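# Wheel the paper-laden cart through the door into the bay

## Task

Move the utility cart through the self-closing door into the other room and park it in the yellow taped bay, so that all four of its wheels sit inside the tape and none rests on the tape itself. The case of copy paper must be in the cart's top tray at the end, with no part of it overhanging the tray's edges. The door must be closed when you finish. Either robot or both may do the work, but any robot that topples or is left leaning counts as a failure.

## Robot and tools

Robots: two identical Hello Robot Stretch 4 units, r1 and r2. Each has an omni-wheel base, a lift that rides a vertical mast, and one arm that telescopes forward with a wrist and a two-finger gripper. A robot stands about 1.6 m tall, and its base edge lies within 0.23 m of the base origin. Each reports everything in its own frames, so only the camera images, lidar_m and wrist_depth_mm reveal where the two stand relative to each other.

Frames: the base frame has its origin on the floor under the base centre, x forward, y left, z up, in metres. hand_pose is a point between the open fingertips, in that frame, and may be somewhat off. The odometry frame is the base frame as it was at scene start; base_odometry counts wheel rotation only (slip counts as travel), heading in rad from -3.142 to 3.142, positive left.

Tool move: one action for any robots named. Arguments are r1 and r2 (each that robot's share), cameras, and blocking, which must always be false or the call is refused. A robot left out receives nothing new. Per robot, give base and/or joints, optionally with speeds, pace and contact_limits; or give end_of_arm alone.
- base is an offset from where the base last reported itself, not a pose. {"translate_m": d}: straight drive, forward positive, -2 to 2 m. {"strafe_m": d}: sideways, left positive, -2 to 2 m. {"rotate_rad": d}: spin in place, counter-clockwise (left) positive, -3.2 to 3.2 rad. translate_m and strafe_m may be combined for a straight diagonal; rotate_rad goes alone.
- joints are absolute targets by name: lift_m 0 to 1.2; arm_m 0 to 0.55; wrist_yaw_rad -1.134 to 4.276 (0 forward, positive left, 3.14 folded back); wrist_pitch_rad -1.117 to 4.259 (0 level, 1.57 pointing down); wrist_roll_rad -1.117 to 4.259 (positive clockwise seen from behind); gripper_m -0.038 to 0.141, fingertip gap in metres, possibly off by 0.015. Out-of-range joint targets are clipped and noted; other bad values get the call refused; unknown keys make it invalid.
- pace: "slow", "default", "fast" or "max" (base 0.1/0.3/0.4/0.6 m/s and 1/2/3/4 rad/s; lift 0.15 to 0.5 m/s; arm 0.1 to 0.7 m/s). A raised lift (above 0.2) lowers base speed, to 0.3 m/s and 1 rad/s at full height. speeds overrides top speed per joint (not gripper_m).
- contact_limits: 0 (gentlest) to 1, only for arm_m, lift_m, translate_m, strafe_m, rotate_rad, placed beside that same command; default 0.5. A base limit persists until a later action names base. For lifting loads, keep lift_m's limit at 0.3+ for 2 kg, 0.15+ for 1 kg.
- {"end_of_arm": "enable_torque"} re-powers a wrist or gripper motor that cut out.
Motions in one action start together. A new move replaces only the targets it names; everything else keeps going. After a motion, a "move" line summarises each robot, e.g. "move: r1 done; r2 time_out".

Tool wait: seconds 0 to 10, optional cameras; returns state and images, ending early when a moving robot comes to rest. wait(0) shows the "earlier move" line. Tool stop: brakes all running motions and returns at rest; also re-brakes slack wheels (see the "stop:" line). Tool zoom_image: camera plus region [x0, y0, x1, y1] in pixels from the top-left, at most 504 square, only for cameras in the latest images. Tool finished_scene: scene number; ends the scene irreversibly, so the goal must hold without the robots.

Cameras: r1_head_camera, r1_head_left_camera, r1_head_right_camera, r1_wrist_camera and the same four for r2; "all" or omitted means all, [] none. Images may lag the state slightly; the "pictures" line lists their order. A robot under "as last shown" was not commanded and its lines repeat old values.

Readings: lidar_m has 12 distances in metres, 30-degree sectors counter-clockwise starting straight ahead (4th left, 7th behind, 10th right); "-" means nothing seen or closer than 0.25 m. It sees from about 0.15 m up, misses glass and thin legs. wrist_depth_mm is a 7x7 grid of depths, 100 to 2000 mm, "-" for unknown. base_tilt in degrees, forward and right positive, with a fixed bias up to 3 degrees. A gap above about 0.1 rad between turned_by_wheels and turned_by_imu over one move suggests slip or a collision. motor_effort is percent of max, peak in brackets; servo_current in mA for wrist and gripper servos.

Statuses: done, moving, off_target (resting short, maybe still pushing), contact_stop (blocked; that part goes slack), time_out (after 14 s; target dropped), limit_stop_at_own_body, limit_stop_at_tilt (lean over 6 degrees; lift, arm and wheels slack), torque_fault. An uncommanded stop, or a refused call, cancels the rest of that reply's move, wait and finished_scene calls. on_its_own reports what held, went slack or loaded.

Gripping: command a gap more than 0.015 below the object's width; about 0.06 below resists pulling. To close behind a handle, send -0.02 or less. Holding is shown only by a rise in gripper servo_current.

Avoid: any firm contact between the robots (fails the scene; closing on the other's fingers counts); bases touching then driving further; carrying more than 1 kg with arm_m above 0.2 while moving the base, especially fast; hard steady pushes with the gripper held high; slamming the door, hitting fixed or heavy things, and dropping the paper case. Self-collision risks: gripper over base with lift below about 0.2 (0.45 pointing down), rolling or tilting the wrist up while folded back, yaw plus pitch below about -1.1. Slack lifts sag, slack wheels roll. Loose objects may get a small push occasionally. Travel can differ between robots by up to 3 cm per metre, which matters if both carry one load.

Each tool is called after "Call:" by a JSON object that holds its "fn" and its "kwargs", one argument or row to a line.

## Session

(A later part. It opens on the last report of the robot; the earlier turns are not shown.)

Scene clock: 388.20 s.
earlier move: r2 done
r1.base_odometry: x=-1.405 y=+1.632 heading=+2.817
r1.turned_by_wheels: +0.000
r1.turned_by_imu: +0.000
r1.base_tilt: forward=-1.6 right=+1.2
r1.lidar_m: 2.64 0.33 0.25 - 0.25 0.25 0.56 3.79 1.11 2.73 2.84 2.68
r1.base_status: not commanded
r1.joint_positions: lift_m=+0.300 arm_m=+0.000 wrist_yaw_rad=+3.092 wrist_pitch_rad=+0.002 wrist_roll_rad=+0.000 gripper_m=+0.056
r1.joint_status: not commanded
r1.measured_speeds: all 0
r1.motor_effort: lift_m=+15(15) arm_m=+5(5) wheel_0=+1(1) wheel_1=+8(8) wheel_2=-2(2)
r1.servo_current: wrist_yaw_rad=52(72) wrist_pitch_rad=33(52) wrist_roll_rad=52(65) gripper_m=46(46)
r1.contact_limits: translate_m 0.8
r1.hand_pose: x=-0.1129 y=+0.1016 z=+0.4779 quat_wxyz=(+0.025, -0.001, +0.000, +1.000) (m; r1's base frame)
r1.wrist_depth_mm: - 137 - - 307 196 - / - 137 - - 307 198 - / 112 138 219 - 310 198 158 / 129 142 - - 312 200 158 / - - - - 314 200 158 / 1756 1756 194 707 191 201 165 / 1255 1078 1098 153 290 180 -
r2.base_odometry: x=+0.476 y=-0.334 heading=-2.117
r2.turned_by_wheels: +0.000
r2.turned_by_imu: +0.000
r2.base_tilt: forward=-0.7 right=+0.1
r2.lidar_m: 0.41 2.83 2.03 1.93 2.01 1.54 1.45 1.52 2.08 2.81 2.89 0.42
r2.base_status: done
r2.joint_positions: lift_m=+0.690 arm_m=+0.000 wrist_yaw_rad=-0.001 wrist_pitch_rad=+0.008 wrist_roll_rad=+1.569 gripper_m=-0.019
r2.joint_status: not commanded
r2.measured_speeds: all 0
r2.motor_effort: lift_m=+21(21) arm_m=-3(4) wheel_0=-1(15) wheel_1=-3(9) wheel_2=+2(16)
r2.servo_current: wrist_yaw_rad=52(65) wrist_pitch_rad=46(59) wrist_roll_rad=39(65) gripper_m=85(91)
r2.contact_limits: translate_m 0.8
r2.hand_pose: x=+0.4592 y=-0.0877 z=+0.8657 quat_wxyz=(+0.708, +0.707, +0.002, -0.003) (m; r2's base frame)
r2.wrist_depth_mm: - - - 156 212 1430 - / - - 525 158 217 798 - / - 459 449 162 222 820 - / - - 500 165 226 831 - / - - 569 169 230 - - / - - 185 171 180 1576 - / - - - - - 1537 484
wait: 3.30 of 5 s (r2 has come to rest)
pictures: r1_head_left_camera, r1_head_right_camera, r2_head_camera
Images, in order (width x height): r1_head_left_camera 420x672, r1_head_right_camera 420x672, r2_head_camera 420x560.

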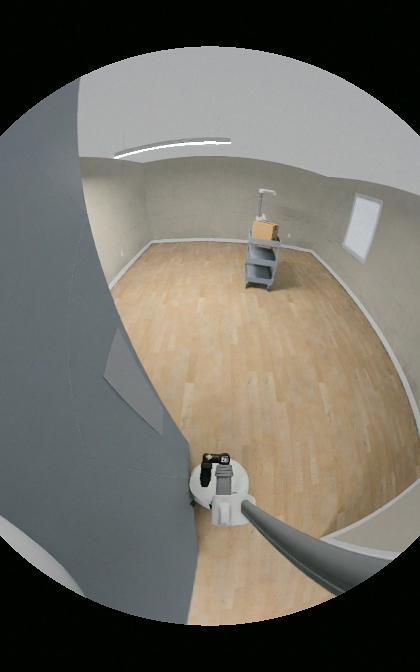

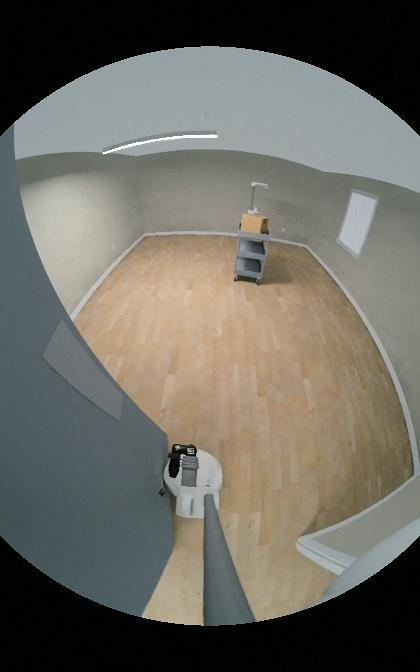

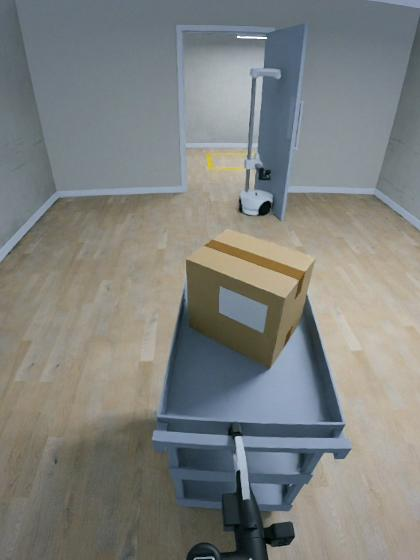

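Call:
{"fn": "move", "kwargs": {
  "blocking": false,
  "r2": {"base":{"strafe_m":-0.13},"contact_limits":{"strafe_m":0.8}},
  "cameras": []
}}

Call:
{"fn": "wait", "kwargs": {
  "seconds": 2.5,
  "cameras": ["r2_head_camera","r1_head_right_camera"]
}}

Scene clock: 405.87 s.
move: r2 moving
r1: as last shown
r1.turned_by_imu: -0.001
r1.base_tilt: forward=-1.6 right=+1.3
r1.lidar_m: 2.61 0.32 0.25 - 0.25 0.25 0.53 3.82 1.09 2.73 2.82 2.67
r1.servo_current: wrist_yaw_rad=52(52) wrist_pitch_rad=46(46) wrist_roll_rad=52(52) gripper_m=39(46)
r1.contact_limits: translate_m 0.8
r1.wrist_depth_mm: - 137 - - 306 197 - / - 137 - - 309 198 - / 112 138 219 - 310 200 158 / 129 143 - - 312 200 158 / - - - - 312 201 158 / 1756 1708 193 707 191 200 165 / 1255 1118 1118 153 290 181 -
r2.base_odometry: x=+0.445 y=-0.316 heading=-2.117
r2.turned_by_wheels: +0.000
r2.turned_by_imu: +0.003
r2.base_tilt: forward=-0.6 right=+0.1
r2.lidar_m: 0.39 0.47 2.07 1.95 2.06 1.51 1.45 1.53 2.04 2.75 2.88 0.41
r2.base_status: strafe_m moving
r2.joint_positions: lift_m=+0.690 arm_m=+0.000 wrist_yaw_rad=+0.004 wrist_pitch_rad=+0.008 wrist_roll_rad=+1.569 gripper_m=-0.019
r2.joint_status: not commanded
r2.measured_speeds: translate_m=+0.000 strafe_m=-0.141 rotate_rad=-0.002 lift_m=+0.000 arm_m=+0.000 wrist_yaw_rad=+0.000 wrist_pitch_rad=+0.000 wrist_roll_rad=+0.000
r2.motor_effort: lift_m=+21(21) arm_m=-3(4) wheel_0=+14(16) wheel_1=-9(11) wheel_2=+0(1)
r2.servo_current: wrist_yaw_rad=59(59) wrist_pitch_rad=52(59) wrist_roll_rad=52(59) gripper_m=85(85)
r2.contact_limits: strafe_m 0.8
r2.hand_pose: x=+0.4596 y=-0.0862 z=+0.8657 quat_wxyz=(+0.708, +0.707, +0.004, -0.001) (m; r2's base frame)
r2.wrist_depth_mm: - - - 156 215 1499 - / - - 544 160 218 809 - / - 459 455 162 222 809 - / - - 496 166 226 831 - / - - 559 169 230 - - / - - 187 171 180 - - / - - - - - 1576 477
pictures: none
No camera images: "cameras" was empty.

Scene clock: 407.00 s.
earlier move: r2 done
r1.base_odometry: x=-1.405 y=+1.632 heading=+2.817
r1.turned_by_wheels: +0.000
r1.turned_by_imu: +0.000
r1.base_tilt: forward=-1.6 right=+1.2
r1.lidar_m: 2.58 0.31 0.25 - 0.25 0.26 0.54 3.81 1.11 2.72 2.83 2.70
r1.base_status: not commanded
r1.joint_positions: lift_m=+0.300 arm_m=+0.000 wrist_yaw_rad=+3.092 wrist_pitch_rad=+0.002 wrist_roll_rad=+0.000 gripper_m=+0.056
r1.joint_status: not commanded
r1.measured_speeds: all 0
r1.motor_effort: lift_m=+15(15) arm_m=+5(5) wheel_0=+1(1) wheel_1=+8(8) wheel_2=-2(2)
r1.servo_current: wrist_yaw_rad=59(65) wrist_pitch_rad=39(46) wrist_roll_rad=59(59) gripper_m=39(52)
r1.contact_limits: translate_m 0.8
r1.hand_pose: x=-0.1129 y=+0.1016 z=+0.4779 quat_wxyz=(+0.025, -0.001, +0.000, +1.000) (m; r1's base frame)
r1.wrist_depth_mm: - 137 - - 306 196 - / - 137 - - 307 198 - / 112 138 218 - 310 200 158 / 129 143 - - 312 201 158 / - - - - 312 200 158 / 1756 1756 194 707 191 200 165 / 1255 1078 1138 154 290 180 -
r2.base_odometry: x=+0.365 y=-0.267 heading=-2.117
r2.turned_by_wheels: +0.000
r2.turned_by_imu: +0.000
r2.base_tilt: forward=-0.7 right=+0.1
r2.lidar_m: 0.38 2.99 2.12 2.03 2.12 1.51 1.45 1.51 2.06 2.65 2.77 0.44
r2.base_status: done
r2.joint_positions: lift_m=+0.690 arm_m=+0.000 wrist_yaw_rad=+0.001 wrist_pitch_rad=+0.008 wrist_roll_rad=+1.569 gripper_m=-0.019
r2.joint_status: not commanded
r2.measured_speeds: all 0
r2.motor_effort: lift_m=+21(21) arm_m=-3(4) wheel_0=+2(16) wheel_1=+0(11) wheel_2=+0(1)
r2.servo_current: wrist_yaw_rad=52(59) wrist_pitch_rad=52(59) wrist_roll_rad=52(59) gripper_m=78(91)
r2.contact_limits: strafe_m 0.8
r2.hand_pose: x=+0.4593 y=-0.0872 z=+0.8657 quat_wxyz=(+0.708, +0.707, +0.003, -0.003) (m; r2's base frame)
r2.wrist_depth_mm: - - - 180 241 1661 1118 / - - - 178 239 1756 - / - - 539 177 237 809 - / - 484 469 234 236 842 - / - - 512 174 234 831 - / - - 184 172 179 - - / - - - - 230 1576 -
wait: 1.13 of 2.5 s (r2 has come to rest)
pictures: r1_head_right_camera, r2_head_camera
Images, in order (width x height): r1_head_right_camera 420x672, r2_head_camera 420x560.

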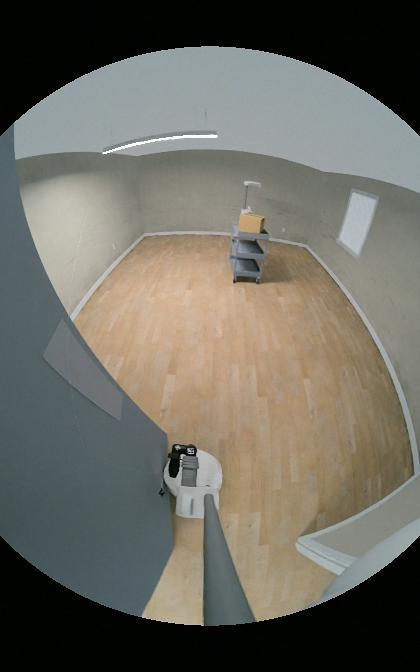

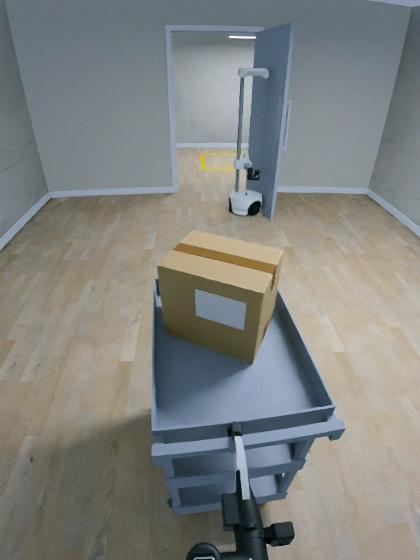

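Call:
{"fn": "move", "kwargs": {
  "blocking": false,
  "r2": {"base":{"translate_m":0.75,"strafe_m":0.12},"contact_limits":{"translate_m":0.8}},
  "cameras": []
}}

Call:
{"fn": "wait", "kwargs": {
  "seconds": 5,
  "cameras": ["r2_head_camera","r1_head_right_camera","r1_head_left_camera"]
}}

Scene clock: 413.67 s.
move: r2 moving
r1: as last shown
r1.base_tilt: forward=-1.6 right=+1.3
r1.lidar_m: 2.56 0.33 0.25 - 0.25 0.25 0.55 3.78 1.11 2.72 2.82 2.66
r1.servo_current: wrist_yaw_rad=46(78) wrist_pitch_rad=46(46) wrist_roll_rad=59(59) gripper_m=39(46)
r1.contact_limits: translate_m 0.8
r1.wrist_depth_mm: - 137 - - 306 197 - / - 137 - - 309 198 - / 112 138 219 - 310 199 158 / 129 142 - - 312 200 158 / - - - - 314 201 158 / 1808 1756 194 707 192 200 165 / 1255 1118 1118 154 290 181 -
r2.base_odometry: x=+0.353 y=-0.296 heading=-2.117
r2.turned_by_wheels: +0.000
r2.turned_by_imu: +0.000
r2.base_tilt: forward=-0.7 right=+0.1
r2.lidar_m: 0.38 2.97 2.12 2.05 2.14 1.56 1.48 1.55 2.11 2.69 2.78 0.44
r2.base_status: translate_m moving; strafe_m moving
r2.joint_positions: lift_m=+0.690 arm_m=+0.000 wrist_yaw_rad=-0.001 wrist_pitch_rad=+0.008 wrist_roll_rad=+1.569 gripper_m=-0.019
r2.joint_status: not commanded
r2.measured_speeds: translate_m=+0.120 strafe_m=+0.021 rotate_rad=-0.004 lift_m=+0.000 arm_m=+0.000 wrist_yaw_rad=-0.005 wrist_pitch_rad=+0.000 wrist_roll_rad=+0.000
r2.motor_effort: lift_m=+21(21) arm_m=+4(4) wheel_0=+6(9) wheel_1=+10(10) wheel_2=-18(18)
r2.servo_current: wrist_yaw_rad=46(52) wrist_pitch_rad=52(52) wrist_roll_rad=39(59) gripper_m=78(91)
r2.contact_limits: translate_m 0.8
r2.hand_pose: x=+0.4592 y=-0.0877 z=+0.8657 quat_wxyz=(+0.708, +0.707, +0.002, -0.003) (m; r2's base frame)
r2.wrist_depth_mm: - - - 180 242 1618 1138 / - - - 178 239 1661 - / - - 549 177 238 809 - / - 484 469 234 236 831 - / - - 512 172 233 842 - / - - 184 172 179 - - / - - - - 229 1537 -
pictures: none
No camera images: "cameras" was empty.

Scene clock: 417.17 s.
earlier move: r2 done
r1.base_odometry: x=-1.405 y=+1.632 heading=+2.817
r1.turned_by_wheels: +0.000
r1.turned_by_imu: +0.000
r1.base_tilt: forward=-1.6 right=+1.3
r1.lidar_m: 1.92 0.33 0.25 - 0.25 0.25 0.55 3.79 1.10 2.73 2.85 1.93
r1.base_status: not commanded
r1.joint_positions: lift_m=+0.300 arm_m=+0.000 wrist_yaw_rad=+3.092 wrist_pitch_rad=+0.002 wrist_roll_rad=+0.000 gripper_m=+0.056
r1.joint_status: not commanded
r1.measured_speeds: all 0
r1.motor_effort: lift_m=+15(15) arm_m=+5(5) wheel_0=+1(1) wheel_1=+8(8) wheel_2=-2(3)
r1.servo_current: wrist_yaw_rad=46(78) wrist_pitch_rad=39(52) wrist_roll_rad=59(65) gripper_m=39(46)
r1.contact_limits: translate_m 0.8
r1.hand_pose: x=-0.1129 y=+0.1016 z=+0.4779 quat_wxyz=(+0.025, -0.001, +0.000, +1.000) (m; r1's base frame)
r1.wrist_depth_mm: - 137 - - 306 196 - / - 137 - - 309 199 - / 112 138 219 - 310 200 158 / 129 142 - - 312 200 158 / - - - - 312 201 158 / 1808 1756 193 715 191 201 165 / 1255 1098 1118 153 289 180 -
r2.base_odometry: x=+0.078 y=-0.970 heading=-2.117
r2.turned_by_wheels: +0.000
r2.turned_by_imu: +0.000
r2.base_tilt: forward=-0.7 right=+0.1
r2.lidar_m: 0.41 2.84 2.07 1.93 2.02 2.31 2.19 2.29 2.91 2.78 0.39 0.37
r2.base_status: done
r2.joint_positions: lift_m=+0.690 arm_m=+0.000 wrist_yaw_rad=-0.004 wrist_pitch_rad=+0.008 wrist_roll_rad=+1.569 gripper_m=-0.019
r2.joint_status: not commanded
r2.measured_speeds: all 0
r2.motor_effort: lift_m=+21(21) arm_m=+4(4) wheel_0=+2(9) wheel_1=+3(10) wheel_2=-5(19)
r2.servo_current: wrist_yaw_rad=52(65) wrist_pitch_rad=52(59) wrist_roll_rad=52(59) gripper_m=78(91)
r2.contact_limits: translate_m 0.8
r2.hand_pose: x=+0.4589 y=-0.0886 z=+0.8657 quat_wxyz=(+0.708, +0.707, +0.001, -0.004) (m; r2's base frame)
r2.wrist_depth_mm: - 373 377 107 164 - - / - 415 418 118 176 - - / - - 504 126 191 - - / - - - 136 206 - - / - - - 151 224 1708 508 / - - 186 166 180 1464 466 / - - - - 270 332 1118
wait: 3.50 of 5 s (r2 has come to rest)
pictures: r1_head_left_camera, r1_head_right_camera, r2_head_camera
Images, in order (width x height): r1_head_left_camera 420x672, r1_head_right_camera 420x672, r2_head_camera 420x560.

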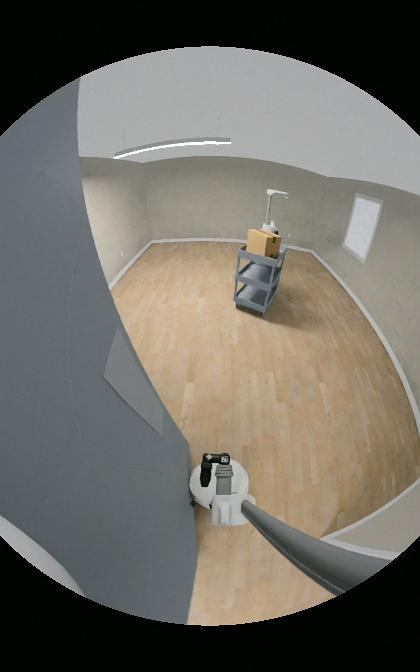

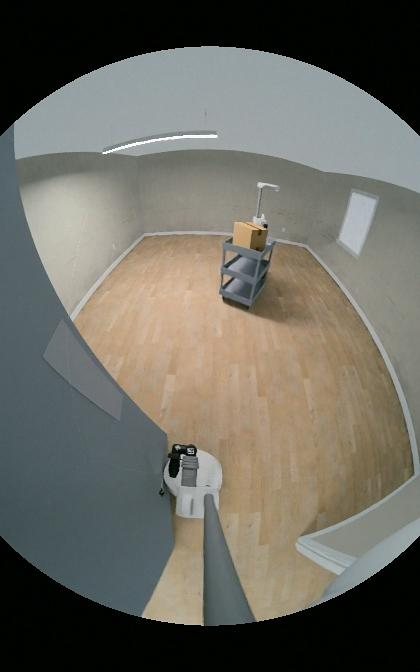

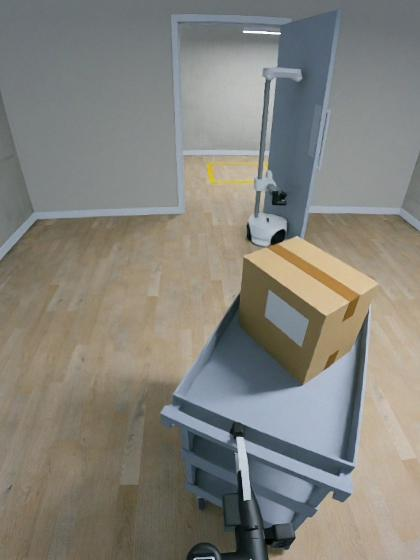

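Call:
{"fn": "move", "kwargs": {
  "blocking": false,
  "r2": {"base":{"translate_m":-0.7,"strafe_m":0.18},"contact_limits":{"translate_m":0.8}},
  "cameras": []
}}

Call:
{"fn": "wait", "kwargs": {
  "seconds": 5,
  "cameras": ["r2_head_camera"]
}}

Scene clock: 431.03 s.
move: r2 moving
r1: as last shown
r1.turned_by_imu: -0.001
r1.lidar_m: 1.94 0.33 0.25 - 0.25 0.25 0.51 3.81 1.10 2.73 2.84 1.92
r1.motor_effort: lift_m=+15(15) arm_m=+5(5) wheel_0=+0(1) wheel_1=+8(8) wheel_2=-2(2)
r1.servo_current: wrist_yaw_rad=33(59) wrist_pitch_rad=46(46) wrist_roll_rad=72(72) gripper_m=46(52)
r1.contact_limits: translate_m 0.8
r1.wrist_depth_mm: - 137 - - 304 196 - / - 137 - - 307 198 - / 112 138 218 - 310 199 158 / 129 142 - - 314 200 158 / - - - - 314 201 158 / 1756 1756 194 707 191 200 165 / 1281 1098 1098 153 290 181 -
r2.base_odometry: x=+0.101 y=-0.948 heading=-2.118
r2.turned_by_wheels: -0.001
r2.turned_by_imu: +0.001
r2.base_tilt: forward=-0.6 right=+0.1
r2.lidar_m: 0.42 2.81 2.07 1.91 1.98 2.27 2.15 2.26 2.90 2.78 0.40 0.37
r2.base_status: translate_m moving; strafe_m moving
r2.joint_positions: lift_m=+0.690 arm_m=+0.000 wrist_yaw_rad=-0.004 wrist_pitch_rad=+0.008 wrist_roll_rad=+1.569 gripper_m=-0.019
r2.joint_status: not commanded
r2.measured_speeds: translate_m=-0.123 strafe_m=+0.030 rotate_rad=-0.003 lift_m=+0.000 arm_m=+0.000 wrist_yaw_rad=+0.000 wrist_pitch_rad=+0.000 wrist_roll_rad=+0.000
r2.motor_effort: lift_m=+21(21) arm_m=-1(4) wheel_0=-10(18) wheel_1=-8(8) wheel_2=+12(13)
r2.servo_current: wrist_yaw_rad=46(59) wrist_pitch_rad=46(52) wrist_roll_rad=39(52) gripper_m=72(85)
r2.contact_limits: translate_m 0.8
r2.hand_pose: x=+0.4590 y=-0.0885 z=+0.8657 quat_wxyz=(+0.708, +0.707, +0.001, -0.004) (m; r2's base frame)
r2.wrist_depth_mm: - 382 379 111 167 - - / - 413 415 121 177 - - / - - 500 129 192 - - / - - 621 138 208 - - / - - - 153 224 1708 517 / - - 185 168 180 1464 469 / - - - - - 1576 1118
pictures: none
No camera images: "cameras" was empty.

Scene clock: 434.40 s.
earlier move: r2 done
r1.base_odometry: x=-1.405 y=+1.632 heading=+2.817
r1.turned_by_wheels: +0.000
r1.turned_by_imu: +0.000
r1.base_tilt: forward=-1.6 right=+1.3
r1.lidar_m: 2.63 0.32 0.25 - 0.25 0.25 0.53 3.79 1.10 2.71 2.81 2.63
r1.base_status: not commanded
r1.joint_positions: lift_m=+0.300 arm_m=+0.000 wrist_yaw_rad=+3.092 wrist_pitch_rad=+0.002 wrist_roll_rad=+0.000 gripper_m=+0.056
r1.joint_status: not commanded
r1.measured_speeds: all 0
r1.motor_effort: lift_m=+15(15) arm_m=+5(5) wheel_0=+1(1) wheel_1=+8(8) wheel_2=-2(3)
r1.servo_current: wrist_yaw_rad=52(72) wrist_pitch_rad=39(52) wrist_roll_rad=39(72) gripper_m=46(52)
r1.contact_limits: translate_m 0.8
r1.hand_pose: x=-0.1129 y=+0.1016 z=+0.4779 quat_wxyz=(+0.025, -0.001, +0.000, +1.000) (m; r1's base frame)
r1.wrist_depth_mm: - 137 - - 307 196 - / - 137 - - 309 198 - / 112 138 218 - 312 200 158 / 129 143 - - 312 200 158 / - - - - 310 200 158 / 1756 1756 193 707 191 201 164 / 1229 1118 1098 153 290 180 -
r2.base_odometry: x=+0.595 y=-0.465 heading=-2.117
r2.turned_by_wheels: +0.001
r2.turned_by_imu: +0.001
r2.base_tilt: forward=-0.7 right=+0.1
r2.lidar_m: 0.42 2.54 1.82 1.75 1.87 1.60 1.49 1.56 2.12 2.94 3.07 0.42
r2.base_status: done
r2.joint_positions: lift_m=+0.690 arm_m=+0.000 wrist_yaw_rad=+0.000 wrist_pitch_rad=+0.008 wrist_roll_rad=+1.569 gripper_m=-0.019
r2.joint_status: not commanded
r2.measured_speeds: all 0
r2.motor_effort: lift_m=+21(21) arm_m=-3(4) wheel_0=-1(18) wheel_1=-3(8) wheel_2=+3(16)
r2.servo_current: wrist_yaw_rad=59(65) wrist_pitch_rad=46(59) wrist_roll_rad=59(59) gripper_m=72(85)
r2.contact_limits: translate_m 0.8
r2.hand_pose: x=+0.4593 y=-0.0874 z=+0.8657 quat_wxyz=(+0.708, +0.707, +0.003, -0.003) (m; r2's base frame)
r2.wrist_depth_mm: - - - 146 203 723 - / - 521 469 151 208 - - / - 459 449 155 215 809 - / - - 508 161 221 809 - / - - 597 167 229 - - / - - 186 171 179 1537 512 / - - - - 244 1661 1098
wait: 3.37 of 5 s (r2 has come to rest)
pictures: r2_head_camera
Images, in order (width x height): r2_head_camera 420x560.

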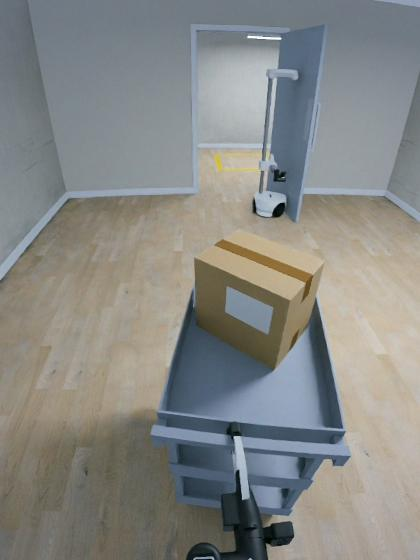

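Call:
{"fn": "move", "kwargs": {
  "blocking": false,
  "r2": {"base":{"strafe_m":-0.09},"pace":"slow","contact_limits":{"strafe_m":0.8}},
  "cameras": []
}}

Call:
{"fn": "wait", "kwargs": {
  "seconds": 3,
  "cameras": ["r2_head_camera","r1_head_right_camera","r2_head_left_camera","r2_head_right_camera"]
}}

Scene clock: 441.57 s.
move: r2 moving
r1: as last shown
r1.lidar_m: 2.64 0.30 0.25 - 0.25 0.25 0.56 3.76 1.10 2.73 2.83 2.64
r1.motor_effort: lift_m=+15(15) arm_m=+5(5) wheel_0=+1(1) wheel_1=+8(8) wheel_2=-2(2)
r1.servo_current: wrist_yaw_rad=46(59) wrist_pitch_rad=46(46) wrist_roll_rad=52(59) gripper_m=39(46)
r1.contact_limits: translate_m 0.8
r1.wrist_depth_mm: - 137 - - 306 197 - / - 137 - - 310 198 - / 112 138 218 - 312 199 157 / 129 143 - - 312 198 158 / - - - - 314 201 158 / 1756 1756 194 715 191 200 165 / 1229 1098 1118 153 293 181 -
r2.base_odometry: x=+0.583 y=-0.458 heading=-2.117
r2.turned_by_wheels: +0.000
r2.turned_by_imu: +0.001
r2.base_tilt: forward=-0.6 right=+0.1
r2.lidar_m: 0.41 2.59 1.85 1.75 1.87 1.58 1.49 1.56 2.13 2.96 3.06 0.40
r2.base_status: strafe_m moving
r2.joint_positions: lift_m=+0.690 arm_m=+0.000 wrist_yaw_rad=+0.002 wrist_pitch_rad=+0.008 wrist_roll_rad=+1.569 gripper_m=-0.019
r2.joint_status: not commanded
r2.measured_speeds: translate_m=+0.000 strafe_m=-0.056 rotate_rad=+0.000 lift_m=+0.000 arm_m=+0.000 wrist_yaw_rad=+0.003 wrist_pitch_rad=+0.000 wrist_roll_rad=+0.000
r2.motor_effort: lift_m=+21(21) arm_m=-4(4) wheel_0=+10(14) wheel_1=-6(9) wheel_2=+1(3)
r2.servo_current: wrist_yaw_rad=59(59) wrist_pitch_rad=46(52) wrist_roll_rad=46(52) gripper_m=78(78)
r2.contact_limits: strafe_m 0.8
r2.hand_pose: x=+0.4595 y=-0.0867 z=+0.8657 quat_wxyz=(+0.708, +0.707, +0.004, -0.002) (m; r2's base frame)
r2.wrist_depth_mm: - - - 146 203 732 - / - 530 473 151 208 - - / - 459 449 156 215 809 - / - - 508 161 222 831 - / - - 585 167 229 - - / - - 187 171 178 1576 517 / - - - - 243 1661 466
pictures: none
No camera images: "cameras" was empty.

Scene clock: 443.10 s.
earlier move: r2 done
r1.base_odometry: x=-1.405 y=+1.632 heading=+2.817
r1.turned_by_wheels: +0.000
r1.turned_by_imu: +0.000
r1.base_tilt: forward=-1.6 right=+1.3
r1.lidar_m: 2.61 0.33 0.25 - 0.25 0.25 0.53 3.78 1.08 2.74 2.84 2.64
r1.base_status: not commanded
r1.joint_positions: lift_m=+0.300 arm_m=+0.000 wrist_yaw_rad=+3.092 wrist_pitch_rad=+0.002 wrist_roll_rad=+0.000 gripper_m=+0.056
r1.joint_status: not commanded
r1.measured_speeds: all 0
r1.motor_effort: lift_m=+15(15) arm_m=+5(5) wheel_0=+1(2) wheel_1=+8(8) wheel_2=-2(3)
r1.servo_current: wrist_yaw_rad=39(65) wrist_pitch_rad=39(52) wrist_roll_rad=52(65) gripper_m=46(46)
r1.contact_limits: translate_m 0.8
r1.hand_pose: x=-0.1129 y=+0.1016 z=+0.4779 quat_wxyz=(+0.025, -0.001, +0.000, +1.000) (m; r1's base frame)
r1.wrist_depth_mm: - 137 - - 304 197 - / - 138 - - 309 198 - / 112 138 219 - 310 200 158 / 129 142 - - 310 201 158 / - - - - 314 200 158 / 1756 1808 195 707 191 200 165 / 1255 1098 1118 153 289 181 -
r2.base_odometry: x=+0.518 y=-0.419 heading=-2.117
r2.turned_by_wheels: +0.000
r2.turned_by_imu: +0.000
r2.base_tilt: forward=-0.7 right=+0.1
r2.lidar_m: 0.39 2.68 1.92 1.84 1.97 1.59 1.47 1.57 2.12 2.88 2.98 0.42
r2.base_status: done
r2.joint_positions: lift_m=+0.690 arm_m=+0.000 wrist_yaw_rad=+0.003 wrist_pitch_rad=+0.008 wrist_roll_rad=+1.569 gripper_m=-0.019
r2.joint_status: not commanded
r2.measured_speeds: all 0
r2.motor_effort: lift_m=+21(21) arm_m=-4(4) wheel_0=+5(15) wheel_1=-3(9) wheel_2=+0(3)
r2.servo_current: wrist_yaw_rad=52(59) wrist_pitch_rad=52(59) wrist_roll_rad=52(59) gripper_m=72(85)
r2.contact_limits: strafe_m 0.8
r2.hand_pose: x=+0.4595 y=-0.0867 z=+0.8657 quat_wxyz=(+0.708, +0.707, +0.004, -0.002) (m; r2's base frame)
r2.wrist_depth_mm: - - - 160 219 1576 - / - - 574 162 220 768 - / - 480 449 164 226 831 - / - - 484 167 228 831 - / - - 549 170 231 - - / - - 186 172 179 - - / - - - - 237 1537 477
wait: 1.53 of 3 s (r2 has come to rest)
pictures: r1_head_right_camera, r2_head_camera, r2_head_left_camera, r2_head_right_camera
Images, in order (width x height): r1_head_right_camera 420x672, r2_head_camera 420x560, r2_head_left_camera 420x672, r2_head_right_camera 420x672.

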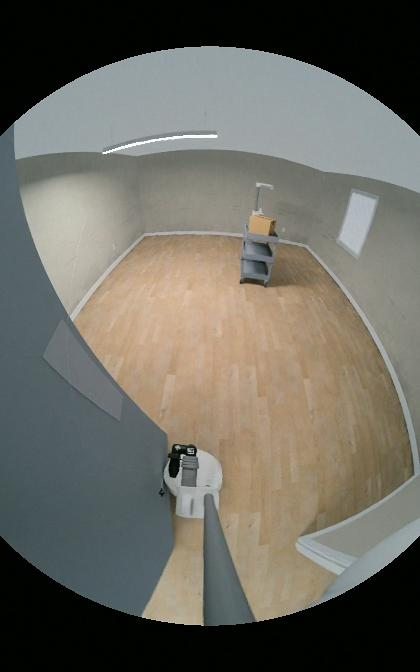

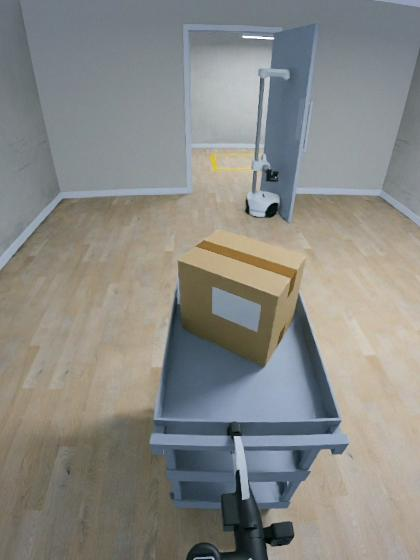

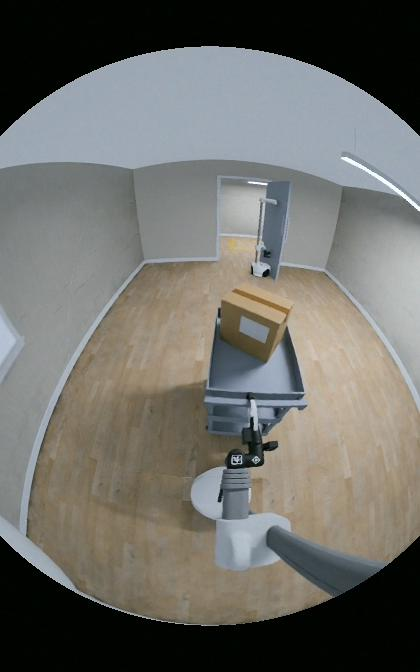

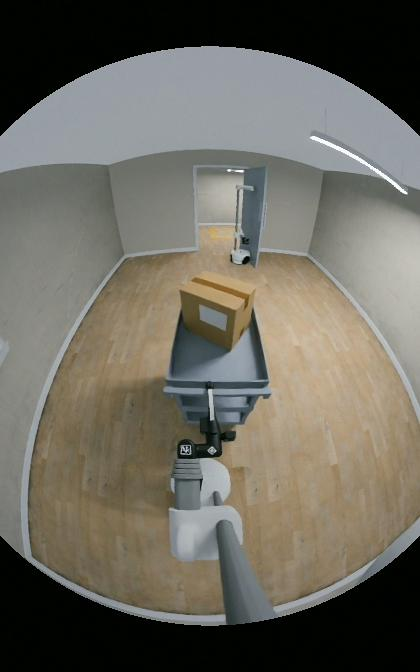

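Call:
{"fn": "move", "kwargs": {
  "blocking": false,
  "r2": {"base":{"translate_m":-0.85,"strafe_m":-0.36},"contact_limits":{"translate_m":0.8}},
  "cameras": []
}}

Call:
{"fn": "wait", "kwargs": {
  "seconds": 6,
  "cameras": ["r2_head_camera","r2_head_left_camera","r2_head_right_camera","r1_head_left_camera","r1_head_right_camera"]
}}

Scene clock: 471.63 s.
move: r2 moving
r1: as last shown
r1.turned_by_imu: -0.002
r1.base_tilt: forward=-1.6 right=+1.2
r1.lidar_m: 2.62 0.32 0.25 - 0.25 0.25 0.52 3.77 1.10 2.74 2.84 2.66
r1.motor_effort: lift_m=+15(15) arm_m=+5(5) wheel_0=+1(1) wheel_1=+8(8) wheel_2=-2(2)
r1.servo_current: wrist_yaw_rad=59(65) wrist_pitch_rad=39(46) wrist_roll_rad=52(52) gripper_m=39(46)
r1.contact_limits: translate_m 0.8
r1.wrist_depth_mm: - 137 - - 306 197 - / - 137 - - 310 198 - / 112 138 219 - 312 200 158 / 129 143 - - 314 200 158 / - - - - 314 200 158 / 1808 1808 193 723 191 200 165 / 1229 1078 1118 153 289 181 -
r2.base_odometry: x=+0.523 y=-0.385 heading=-2.117
r2.turned_by_wheels: +0.000
r2.turned_by_imu: +0.004
r2.base_tilt: forward=-0.6 right=+0.1
r2.lidar_m: 0.40 2.73 1.90 1.85 1.96 1.53 1.45 1.52 2.07 2.87 2.97 0.40
r2.base_status: translate_m moving; strafe_m moving
r2.joint_positions: lift_m=+0.690 arm_m=+0.000 wrist_yaw_rad=+0.003 wrist_pitch_rad=+0.008 wrist_roll_rad=+1.569 gripper_m=-0.019
r2.joint_status: not commanded
r2.measured_speeds: translate_m=-0.121 strafe_m=-0.051 rotate_rad=+0.006 lift_m=+0.000 arm_m=+0.000 wrist_yaw_rad=+0.000 wrist_pitch_rad=+0.000 wrist_roll_rad=+0.000
r2.motor_effort: lift_m=+21(21) arm_m=-4(4) wheel_0=-10(11) wheel_1=-11(11) wheel_2=+14(16)
r2.servo_current: wrist_yaw_rad=33(59) wrist_pitch_rad=46(52) wrist_roll_rad=46(52) gripper_m=72(78)
r2.contact_limits: translate_m 0.8
r2.hand_pose: x=+0.4595 y=-0.0867 z=+0.8657 quat_wxyz=(+0.708, +0.707, +0.004, -0.002) (m; r2's base frame)
r2.wrist_depth_mm: - - - 165 225 1661 - / - - 627 167 226 741 - / - 512 459 168 227 831 - / - - 484 229 230 842 - / - - 539 171 232 - - / - - 186 172 179 - - / - - - - 236 1537 477
pictures: none
No camera images: "cameras" was empty.

Scene clock: 475.60 s.
earlier move: r2 done
r1.base_odometry: x=-1.405 y=+1.632 heading=+2.817
r1.turned_by_wheels: +0.000
r1.turned_by_imu: +0.000
r1.base_tilt: forward=-1.6 right=+1.3
r1.lidar_m: 3.48 0.31 0.25 - 0.25 0.25 0.51 3.81 1.10 2.73 2.82 3.82
r1.base_status: not commanded
r1.joint_positions: lift_m=+0.300 arm_m=+0.000 wrist_yaw_rad=+3.092 wrist_pitch_rad=+0.002 wrist_roll_rad=+0.000 gripper_m=+0.056
r1.joint_status: not commanded
r1.measured_speeds: all 0
r1.motor_effort: lift_m=+15(15) arm_m=+5(5) wheel_0=+0(1) wheel_1=+8(8) wheel_2=-2(2)
r1.servo_current: wrist_yaw_rad=46(65) wrist_pitch_rad=33(52) wrist_roll_rad=52(65) gripper_m=33(46)
r1.contact_limits: translate_m 0.8
r1.hand_pose: x=-0.1129 y=+0.1016 z=+0.4779 quat_wxyz=(+0.025, -0.001, +0.000, +1.000) (m; r1's base frame)
r1.wrist_depth_mm: - 137 - - 306 196 - / - 137 - - 309 198 - / 111 138 218 - 312 199 158 / 129 143 - - 314 200 158 / - - - - 312 200 158 / 1708 1756 193 707 191 200 165 / 1255 1098 1138 153 289 181 -
r2.base_odometry: x=+0.652 y=+0.494 heading=-2.117
r2.turned_by_wheels: +0.000
r2.turned_by_imu: +0.000
r2.base_tilt: forward=-0.7 right=+0.1
r2.lidar_m: 0.25 0.34 2.33 2.23 0.95 0.70 0.64 0.70 0.92 2.52 2.62 0.49
r2.base_status: done
r2.joint_positions: lift_m=+0.690 arm_m=+0.000 wrist_yaw_rad=+0.002 wrist_pitch_rad=+0.008 wrist_roll_rad=+1.570 gripper_m=-0.019
r2.joint_status: not commanded
r2.measured_speeds: all 0
r2.motor_effort: lift_m=+21(21) arm_m=-4(4) wheel_0=-3(12) wheel_1=-3(13) wheel_2=+2(16)
r2.servo_current: wrist_yaw_rad=46(65) wrist_pitch_rad=52(59) wrist_roll_rad=39(59) gripper_m=85(85)
r2.contact_limits: translate_m 0.8
r2.hand_pose: x=+0.4595 y=-0.0867 z=+0.8657 quat_wxyz=(+0.707, +0.707, +0.004, -0.002) (m; r2's base frame)
r2.wrist_depth_mm: - - - - - 1618 1138 / - - - 366 - 1618 1138 / - - - 332 399 410 410 / - - - 218 309 1708 496 / - - - 192 257 1808 - / - - 186 158 179 683 - / - 433 433 - 199 - -
wait: 3.97 of 6 s (r2 has come to rest)
pictures: r1_head_left_camera, r1_head_right_camera, r2_head_camera, r2_head_left_camera, r2_head_right_camera
Images, in order (width x height): r1_head_left_camera 420x672, r1_head_right_camera 420x672, r2_head_camera 420x560, r2_head_left_camera 420x672, r2_head_right_camera 420x672.

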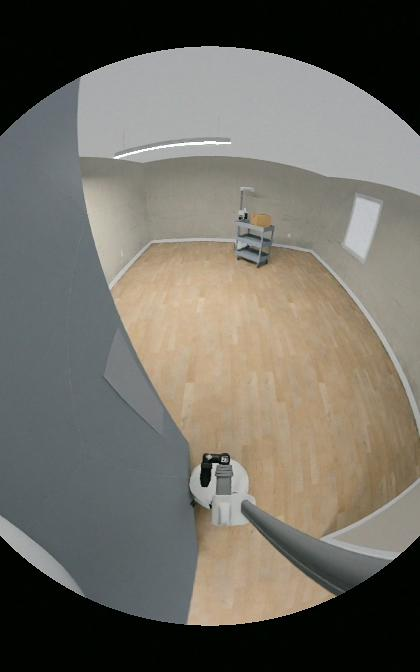

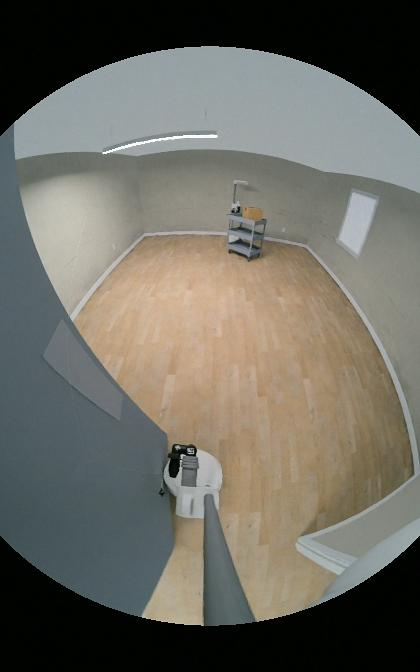

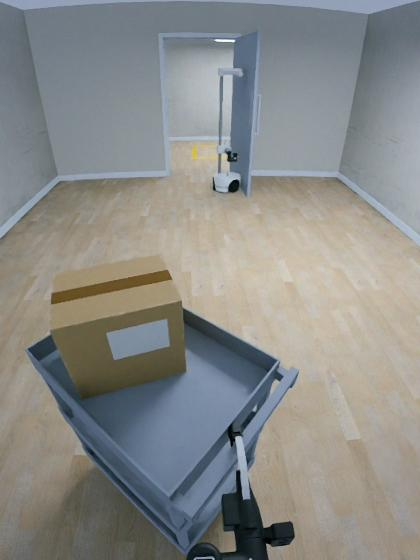

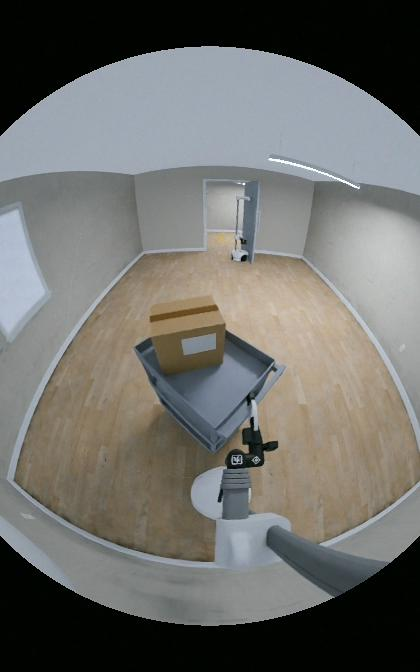

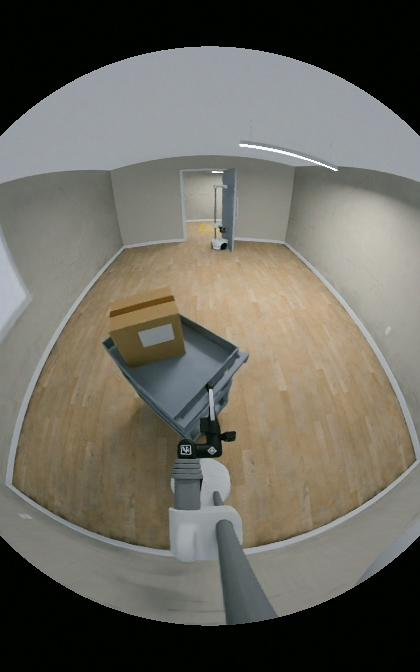

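Call:
{"fn": "move", "kwargs": {
  "blocking": false,
  "r2": {"base":{"translate_m":-0.08,"strafe_m":0.6},"contact_limits":{"strafe_m":0.8}},
  "cameras": []
}}

Call:
{"fn": "wait", "kwargs": {
  "seconds": 5,
  "cameras": ["r2_head_camera","r2_head_left_camera","r1_head_right_camera"]
}}

Scene clock: 494.70 s.
move: r2 moving
r1: as last shown
r1.turned_by_imu: -0.001
r1.lidar_m: 3.47 0.30 0.25 - 0.25 0.25 0.54 3.80 1.09 2.75 2.84 3.82
r1.motor_effort: lift_m=+15(15) arm_m=+5(5) wheel_0=+0(1) wheel_1=+8(8) wheel_2=-2(3)
r1.servo_current: wrist_yaw_rad=46(72) wrist_pitch_rad=33(52) wrist_roll_rad=46(65) gripper_m=39(52)
r1.contact_limits: translate_m 0.8
r1.wrist_depth_mm: - 137 - - 306 196 - / - 137 - - 309 198 - / 112 138 219 - 310 200 157 / 129 142 - - 315 200 158 / - - - - 314 200 158 / 1808 1756 193 707 191 201 165 / 1255 1098 1118 153 291 180 -
r2.base_odometry: x=+0.683 y=+0.481 heading=-2.117
r2.turned_by_wheels: +0.000
r2.turned_by_imu: +0.002
r2.base_tilt: forward=-0.6 right=+0.1
r2.lidar_m: 0.26 0.35 2.27 2.19 0.93 0.66 0.62 0.66 0.93 2.48 2.69 0.48
r2.base_status: translate_m moving; strafe_m moving
r2.joint_positions: lift_m=+0.690 arm_m=+0.000 wrist_yaw_rad=-0.007 wrist_pitch_rad=+0.008 wrist_roll_rad=+1.570 gripper_m=-0.019
r2.joint_status: not commanded
r2.measured_speeds: translate_m=-0.019 strafe_m=+0.130 rotate_rad=-0.002 lift_m=+0.000 arm_m=+0.000 wrist_yaw_rad=-0.024 wrist_pitch_rad=+0.000 wrist_roll_rad=+0.000
r2.motor_effort: lift_m=+21(21) arm_m=-4(4) wheel_0=-15(17) wheel_1=+10(10) wheel_2=+2(6)
r2.servo_current: wrist_yaw_rad=46(59) wrist_pitch_rad=52(52) wrist_roll_rad=46(59) gripper_m=78(85)
r2.contact_limits: strafe_m 0.8
r2.hand_pose: x=+0.4587 y=-0.0894 z=+0.8657 quat_wxyz=(+0.707, +0.707, +0.000, -0.005) (m; r2's base frame)
r2.wrist_depth_mm: - - - - - 1618 1138 / - - - 368 - 1661 1160 / - - - 330 402 413 415 / - - - 216 306 1661 504 / - - - 184 255 1756 - / - - 186 156 180 676 - / - 430 427 - 202 - -
pictures: none
No camera images: "cameras" was empty.

Scene clock: 497.63 s.
earlier move: r2 done
r1.base_odometry: x=-1.405 y=+1.632 heading=+2.817
r1.turned_by_wheels: +0.000
r1.turned_by_imu: +0.000
r1.base_tilt: forward=-1.6 right=+1.3
r1.lidar_m: 3.53 0.34 0.25 - 0.25 0.26 0.52 3.81 1.11 2.74 2.85 3.57
r1.base_status: not commanded
r1.joint_positions: lift_m=+0.300 arm_m=+0.000 wrist_yaw_rad=+3.092 wrist_pitch_rad=+0.002 wrist_roll_rad=+0.000 gripper_m=+0.056
r1.joint_status: not commanded
r1.measured_speeds: all 0
r1.motor_effort: lift_m=+15(15) arm_m=+5(5) wheel_0=+0(2) wheel_1=+8(8) wheel_2=-2(3)
r1.servo_current: wrist_yaw_rad=59(72) wrist_pitch_rad=39(52) wrist_roll_rad=46(72) gripper_m=46(52)
r1.contact_limits: translate_m 0.8
r1.hand_pose: x=-0.1129 y=+0.1016 z=+0.4779 quat_wxyz=(+0.025, -0.001, +0.000, +1.000) (m; r1's base frame)
r1.wrist_depth_mm: - 137 - - 304 197 - / - 137 - - 309 199 - / 112 138 219 - 310 199 158 / 129 143 - - 314 200 158 / - - - - 314 200 159 / 1756 1808 195 707 190 200 165 / 1281 1078 1118 153 290 181 -
r2.base_odometry: x=+1.206 y=+0.251 heading=-2.117
r2.turned_by_wheels: +0.001
r2.turned_by_imu: +0.000
r2.base_tilt: forward=-0.6 right=+0.1
r2.lidar_m: 0.39 2.30 1.72 1.63 0.86 0.60 0.58 0.60 0.83 2.22 3.26 0.43
r2.base_status: done
r2.joint_positions: lift_m=+0.690 arm_m=+0.000 wrist_yaw_rad=-0.001 wrist_pitch_rad=+0.008 wrist_roll_rad=+1.570 gripper_m=-0.019
r2.joint_status: not commanded
r2.measured_speeds: all 0
r2.motor_effort: lift_m=+21(21) arm_m=-4(4) wheel_0=-2(23) wheel_1=+1(11) wheel_2=+7(9)
r2.servo_current: wrist_yaw_rad=39(78) wrist_pitch_rad=46(59) wrist_roll_rad=59(59) gripper_m=85(85)
r2.contact_limits: strafe_m 0.8
r2.hand_pose: x=+0.4592 y=-0.0877 z=+0.8657 quat_wxyz=(+0.707, +0.707, +0.002, -0.003) (m; r2's base frame)
r2.wrist_depth_mm: - - - 178 240 1618 1138 / - - - 177 239 1661 - / - - 535 176 237 - - / - 488 473 234 236 831 - / - - 512 173 234 831 - / - - 186 172 179 - - / - - - - 230 1537 -
wait: 2.93 of 5 s (r2 has come to rest)
pictures: r1_head_right_camera, r2_head_camera, r2_head_left_camera
Images, in order (width x height): r1_head_right_camera 420x672, r2_head_camera 420x560, r2_head_left_camera 420x672.

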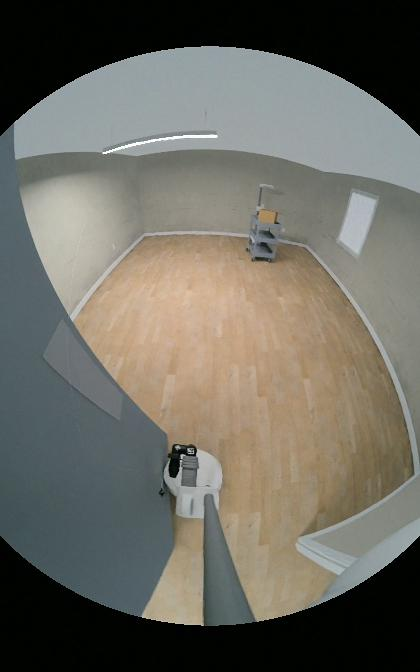

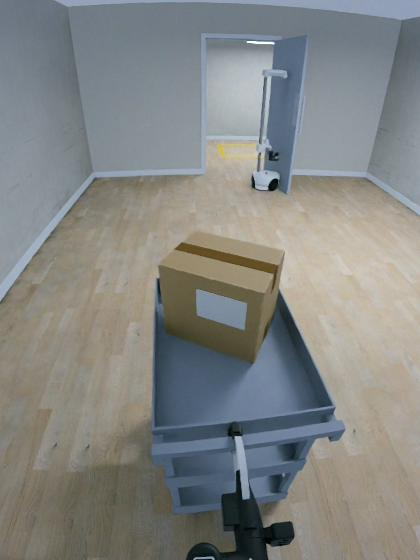

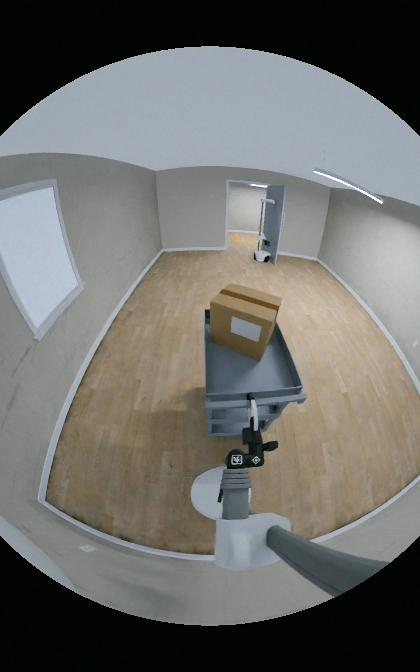

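Call:
{"fn": "move", "kwargs": {
  "blocking": false,
  "r2": {"base":{"translate_m":-0.03,"strafe_m":0.42},"contact_limits":{"strafe_m":0.8}},
  "cameras": []
}}

Call:
{"fn": "wait", "kwargs": {
  "seconds": 4,
  "cameras": ["r2_head_camera"]
}}

Scene clock: 503.27 s.
move: r2 moving
r1: as last shown
r1.lidar_m: 3.54 0.32 0.25 - 0.25 0.25 0.53 3.79 1.10 2.74 2.84 3.58
r1.motor_effort: lift_m=+15(15) arm_m=+5(5) wheel_0=+1(1) wheel_1=+8(8) wheel_2=-2(2)
r1.servo_current: wrist_yaw_rad=39(59) wrist_pitch_rad=46(46) wrist_roll_rad=52(65) gripper_m=39(46)
r1.contact_limits: translate_m 0.8
r1.wrist_depth_mm: - 137 - - 306 197 - / - 138 - - 309 198 - / 112 138 219 - 312 199 157 / 129 142 - - 312 201 157 / - - - - 314 200 158 / 1808 1708 193 707 191 200 165 / 1255 1098 1098 153 291 181 -
r2.base_odometry: x=+1.237 y=+0.235 heading=-2.116
r2.turned_by_wheels: +0.000
r2.turned_by_imu: +0.001
r2.base_tilt: forward=-0.7 right=+0.1
r2.lidar_m: 0.40 2.28 1.66 1.58 0.85 0.59 0.58 0.61 0.83 2.24 3.27 0.44
r2.base_status: translate_m moving; strafe_m moving
r2.joint_positions: lift_m=+0.690 arm_m=+0.000 wrist_yaw_rad=-0.001 wrist_pitch_rad=+0.008 wrist_roll_rad=+1.570 gripper_m=-0.019
r2.joint_status: not commanded
r2.measured_speeds: translate_m=-0.010 strafe_m=+0.134 rotate_rad=+0.003 lift_m=+0.000 arm_m=+0.000 wrist_yaw_rad=+0.000 wrist_pitch_rad=+0.000 wrist_roll_rad=+0.000
r2.motor_effort: lift_m=+21(21) arm_m=-4(4) wheel_0=-14(15) wheel_1=+10(11) wheel_2=+7(9)
r2.servo_current: wrist_yaw_rad=46(52) wrist_pitch_rad=46(52) wrist_roll_rad=46(59) gripper_m=78(78)
r2.contact_limits: strafe_m 0.8
r2.hand_pose: x=+0.4592 y=-0.0877 z=+0.8657 quat_wxyz=(+0.707, +0.707, +0.002, -0.003) (m; r2's base frame)
r2.wrist_depth_mm: - - - 176 237 1618 492 / - - - 175 236 1499 - / - - 512 174 235 809 - / - - 473 233 235 842 - / - - 521 173 233 842 - / - - 187 172 180 - - / - - - - 232 1576 -
pictures: none
No camera images: "cameras" was empty.

Scene clock: 505.53 s.
earlier move: r2 done
r1.base_odometry: x=-1.405 y=+1.632 heading=+2.817
r1.turned_by_wheels: +0.000
r1.turned_by_imu: +0.000
r1.base_tilt: forward=-1.6 right=+1.3
r1.lidar_m: 3.79 0.33 0.25 - 0.25 0.25 0.55 3.79 1.09 2.73 2.84 3.71
r1.base_status: not commanded
r1.joint_positions: lift_m=+0.300 arm_m=+0.000 wrist_yaw_rad=+3.092 wrist_pitch_rad=+0.002 wrist_roll_rad=+0.000 gripper_m=+0.056
r1.joint_status: not commanded
r1.measured_speeds: all 0
r1.motor_effort: lift_m=+15(15) arm_m=+5(5) wheel_0=+0(1) wheel_1=+7(8) wheel_2=-2(3)
r1.servo_current: wrist_yaw_rad=46(72) wrist_pitch_rad=33(52) wrist_roll_rad=33(65) gripper_m=46(52)
r1.contact_limits: translate_m 0.8
r1.hand_pose: x=-0.1129 y=+0.1016 z=+0.4779 quat_wxyz=(+0.025, -0.001, +0.000, +1.000) (m; r1's base frame)
r1.wrist_depth_mm: - 137 - - 306 196 - / - 138 - - 309 199 - / 112 138 219 - 310 199 158 / 129 143 - - 312 200 158 / - - - - 314 200 158 / 1756 1708 193 715 190 201 165 / 1281 1098 1118 153 290 180 -
r2.base_odometry: x=+1.581 y=+0.059 heading=-2.116
r2.turned_by_wheels: +0.000
r2.turned_by_imu: +0.000
r2.base_tilt: forward=-0.7 right=+0.1
r2.lidar_m: 0.40 1.70 1.27 1.19 0.81 0.57 0.54 0.58 0.80 2.12 0.37 0.37
r2.base_status: done
r2.joint_positions: lift_m=+0.690 arm_m=+0.000 wrist_yaw_rad=-0.001 wrist_pitch_rad=+0.008 wrist_roll_rad=+1.570 gripper_m=-0.019
r2.joint_status: not commanded
r2.measured_speeds: all 0
r2.motor_effort: lift_m=+21(21) arm_m=-3(4) wheel_0=-3(15) wheel_1=+3(11) wheel_2=+7(9)
r2.servo_current: wrist_yaw_rad=39(59) wrist_pitch_rad=52(59) wrist_roll_rad=46(65) gripper_m=78(85)
r2.contact_limits: strafe_m 0.8
r2.hand_pose: x=+0.4592 y=-0.0877 z=+0.8657 quat_wxyz=(+0.707, +0.707, +0.002, -0.003) (m; r2's base frame)
r2.wrist_depth_mm: - 362 366 103 158 - - / - 433 421 111 171 - - / - - 521 118 186 - - / - - - 131 202 - - / - - - 148 224 1576 488 / - - 185 164 180 1618 1098 / - - - - 277 329 1060
wait: 2.27 of 4 s (r2 has come to rest)
pictures: r2_head_camera
Images, in order (width x height): r2_head_camera 420x560.

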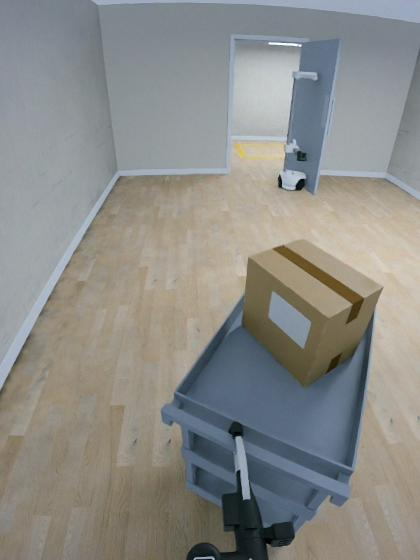

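Call:
{"fn": "move", "kwargs": {
  "blocking": false,
  "r2": {"base":{"translate_m":0.6,"strafe_m":-0.3},"contact_limits":{"translate_m":0.8}},
  "cameras": []
}}

Call:
{"fn": "wait", "kwargs": {
  "seconds": 4,
  "cameras": ["r2_head_camera"]
}}

Scene clock: 511.43 s.
move: r2 moving
r1: as last shown
r1.lidar_m: 3.77 0.32 0.25 - 0.25 0.25 0.52 3.81 1.10 2.73 2.85 3.65
r1.motor_effort: lift_m=+15(15) arm_m=+5(5) wheel_0=+1(1) wheel_1=+8(8) wheel_2=-2(2)
r1.servo_current: wrist_yaw_rad=52(59) wrist_pitch_rad=39(52) wrist_roll_rad=52(59) gripper_m=46(46)
r1.contact_limits: translate_m 0.8
r1.wrist_depth_mm: - 137 - - 307 196 - / - 137 - - 309 199 - / 112 138 219 - 310 199 158 / 129 143 - - 312 200 158 / - - - - 314 201 158 / 1756 1756 193 715 191 200 165 / 1281 1118 1118 154 291 181 -
r2.base_odometry: x=+1.552 y=+0.040 heading=-2.115
r2.turned_by_wheels: +0.001
r2.turned_by_imu: +0.001
r2.base_tilt: forward=-0.7 right=+0.1
r2.lidar_m: 0.46 1.71 1.28 1.21 0.87 0.61 0.57 0.60 0.83 2.22 0.38 0.35
r2.base_status: translate_m moving; strafe_m moving
r2.joint_positions: lift_m=+0.690 arm_m=+0.000 wrist_yaw_rad=+0.000 wrist_pitch_rad=+0.008 wrist_roll_rad=+1.570 gripper_m=-0.019
r2.joint_status: not commanded
r2.measured_speeds: translate_m=+0.123 strafe_m=-0.061 rotate_rad=-0.002 lift_m=+0.000 arm_m=+0.000 wrist_yaw_rad=+0.007 wrist_pitch_rad=+0.000 wrist_roll_rad=+0.000
r2.motor_effort: lift_m=+21(21) arm_m=-3(4) wheel_0=+14(15) wheel_1=+7(8) wheel_2=-13(15)
r2.servo_current: wrist_yaw_rad=46(52) wrist_pitch_rad=52(52) wrist_roll_rad=46(52) gripper_m=72(85)
r2.contact_limits: translate_m 0.8
r2.hand_pose: x=+0.4593 y=-0.0875 z=+0.8657 quat_wxyz=(+0.707, +0.707, +0.003, -0.003) (m; r2's base frame)
r2.wrist_depth_mm: - 362 357 - 153 - - / - 433 424 105 166 - - / - - 525 113 181 - - / - - - 128 200 - - / - - - 143 220 1576 504 / - - 187 160 177 1576 1182 / - - - - 330 329 1060
pictures: none
No camera images: "cameras" was empty.

Scene clock: 514.53 s.
earlier move: r2 done
r1.base_odometry: x=-1.405 y=+1.632 heading=+2.817
r1.turned_by_wheels: +0.000
r1.turned_by_imu: +0.000
r1.base_tilt: forward=-1.6 right=+1.2
r1.lidar_m: 3.09 0.34 0.25 - 0.25 0.25 0.54 3.79 1.11 2.73 2.82 3.04
r1.base_status: not commanded
r1.joint_positions: lift_m=+0.300 arm_m=+0.000 wrist_yaw_rad=+3.092 wrist_pitch_rad=+0.002 wrist_roll_rad=+0.000 gripper_m=+0.056
r1.joint_status: not commanded
r1.measured_speeds: all 0
r1.motor_effort: lift_m=+15(15) arm_m=+5(5) wheel_0=+0(1) wheel_1=+8(8) wheel_2=-2(3)
r1.servo_current: wrist_yaw_rad=59(72) wrist_pitch_rad=39(52) wrist_roll_rad=59(65) gripper_m=46(46)
r1.contact_limits: translate_m 0.8
r1.hand_pose: x=-0.1129 y=+0.1016 z=+0.4779 quat_wxyz=(+0.025, -0.001, +0.000, +1.000) (m; r1's base frame)
r1.wrist_depth_mm: - 137 - - 306 197 - / - 137 - - 310 199 - / 112 138 219 - 312 200 157 / 129 142 - - 312 200 158 / - - - - 312 201 158 / 1708 1756 194 699 192 200 165 / 1255 1098 1098 154 290 181 -
r2.base_odometry: x=+1.013 y=-0.299 heading=-2.116
r2.turned_by_wheels: -0.001
r2.turned_by_imu: +0.001
r2.base_tilt: forward=-0.7 right=+0.0
r2.lidar_m: 0.46 2.20 1.55 1.48 1.54 1.20 1.15 1.15 1.63 3.23 0.34 0.34
r2.base_status: done
r2.joint_positions: lift_m=+0.690 arm_m=+0.000 wrist_yaw_rad=-0.001 wrist_pitch_rad=+0.008 wrist_roll_rad=+1.570 gripper_m=-0.019
r2.joint_status: not commanded
r2.measured_speeds: all 0
r2.motor_effort: lift_m=+21(21) arm_m=+4(4) wheel_0=+1(21) wheel_1=+5(8) wheel_2=-4(16)
r2.servo_current: wrist_yaw_rad=46(65) wrist_pitch_rad=52(59) wrist_roll_rad=46(59) gripper_m=85(85)
r2.contact_limits: translate_m 0.8
r2.hand_pose: x=+0.4592 y=-0.0876 z=+0.8657 quat_wxyz=(+0.707, +0.707, +0.002, -0.003) (m; r2's base frame)
r2.wrist_depth_mm: - 379 370 - 134 - - / - 512 473 - 148 - - / - - - - 167 - - / - - - 104 190 559 517 / - - - 124 221 1537 477 / - - 186 148 179 1537 1160 / - - - - 338 347 1060
wait: 3.10 of 4 s (r2 has come to rest)
pictures: r2_head_camera
Images, in order (width x height): r2_head_camera 420x560.

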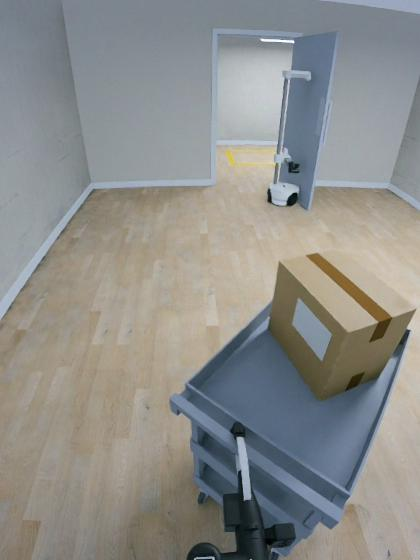

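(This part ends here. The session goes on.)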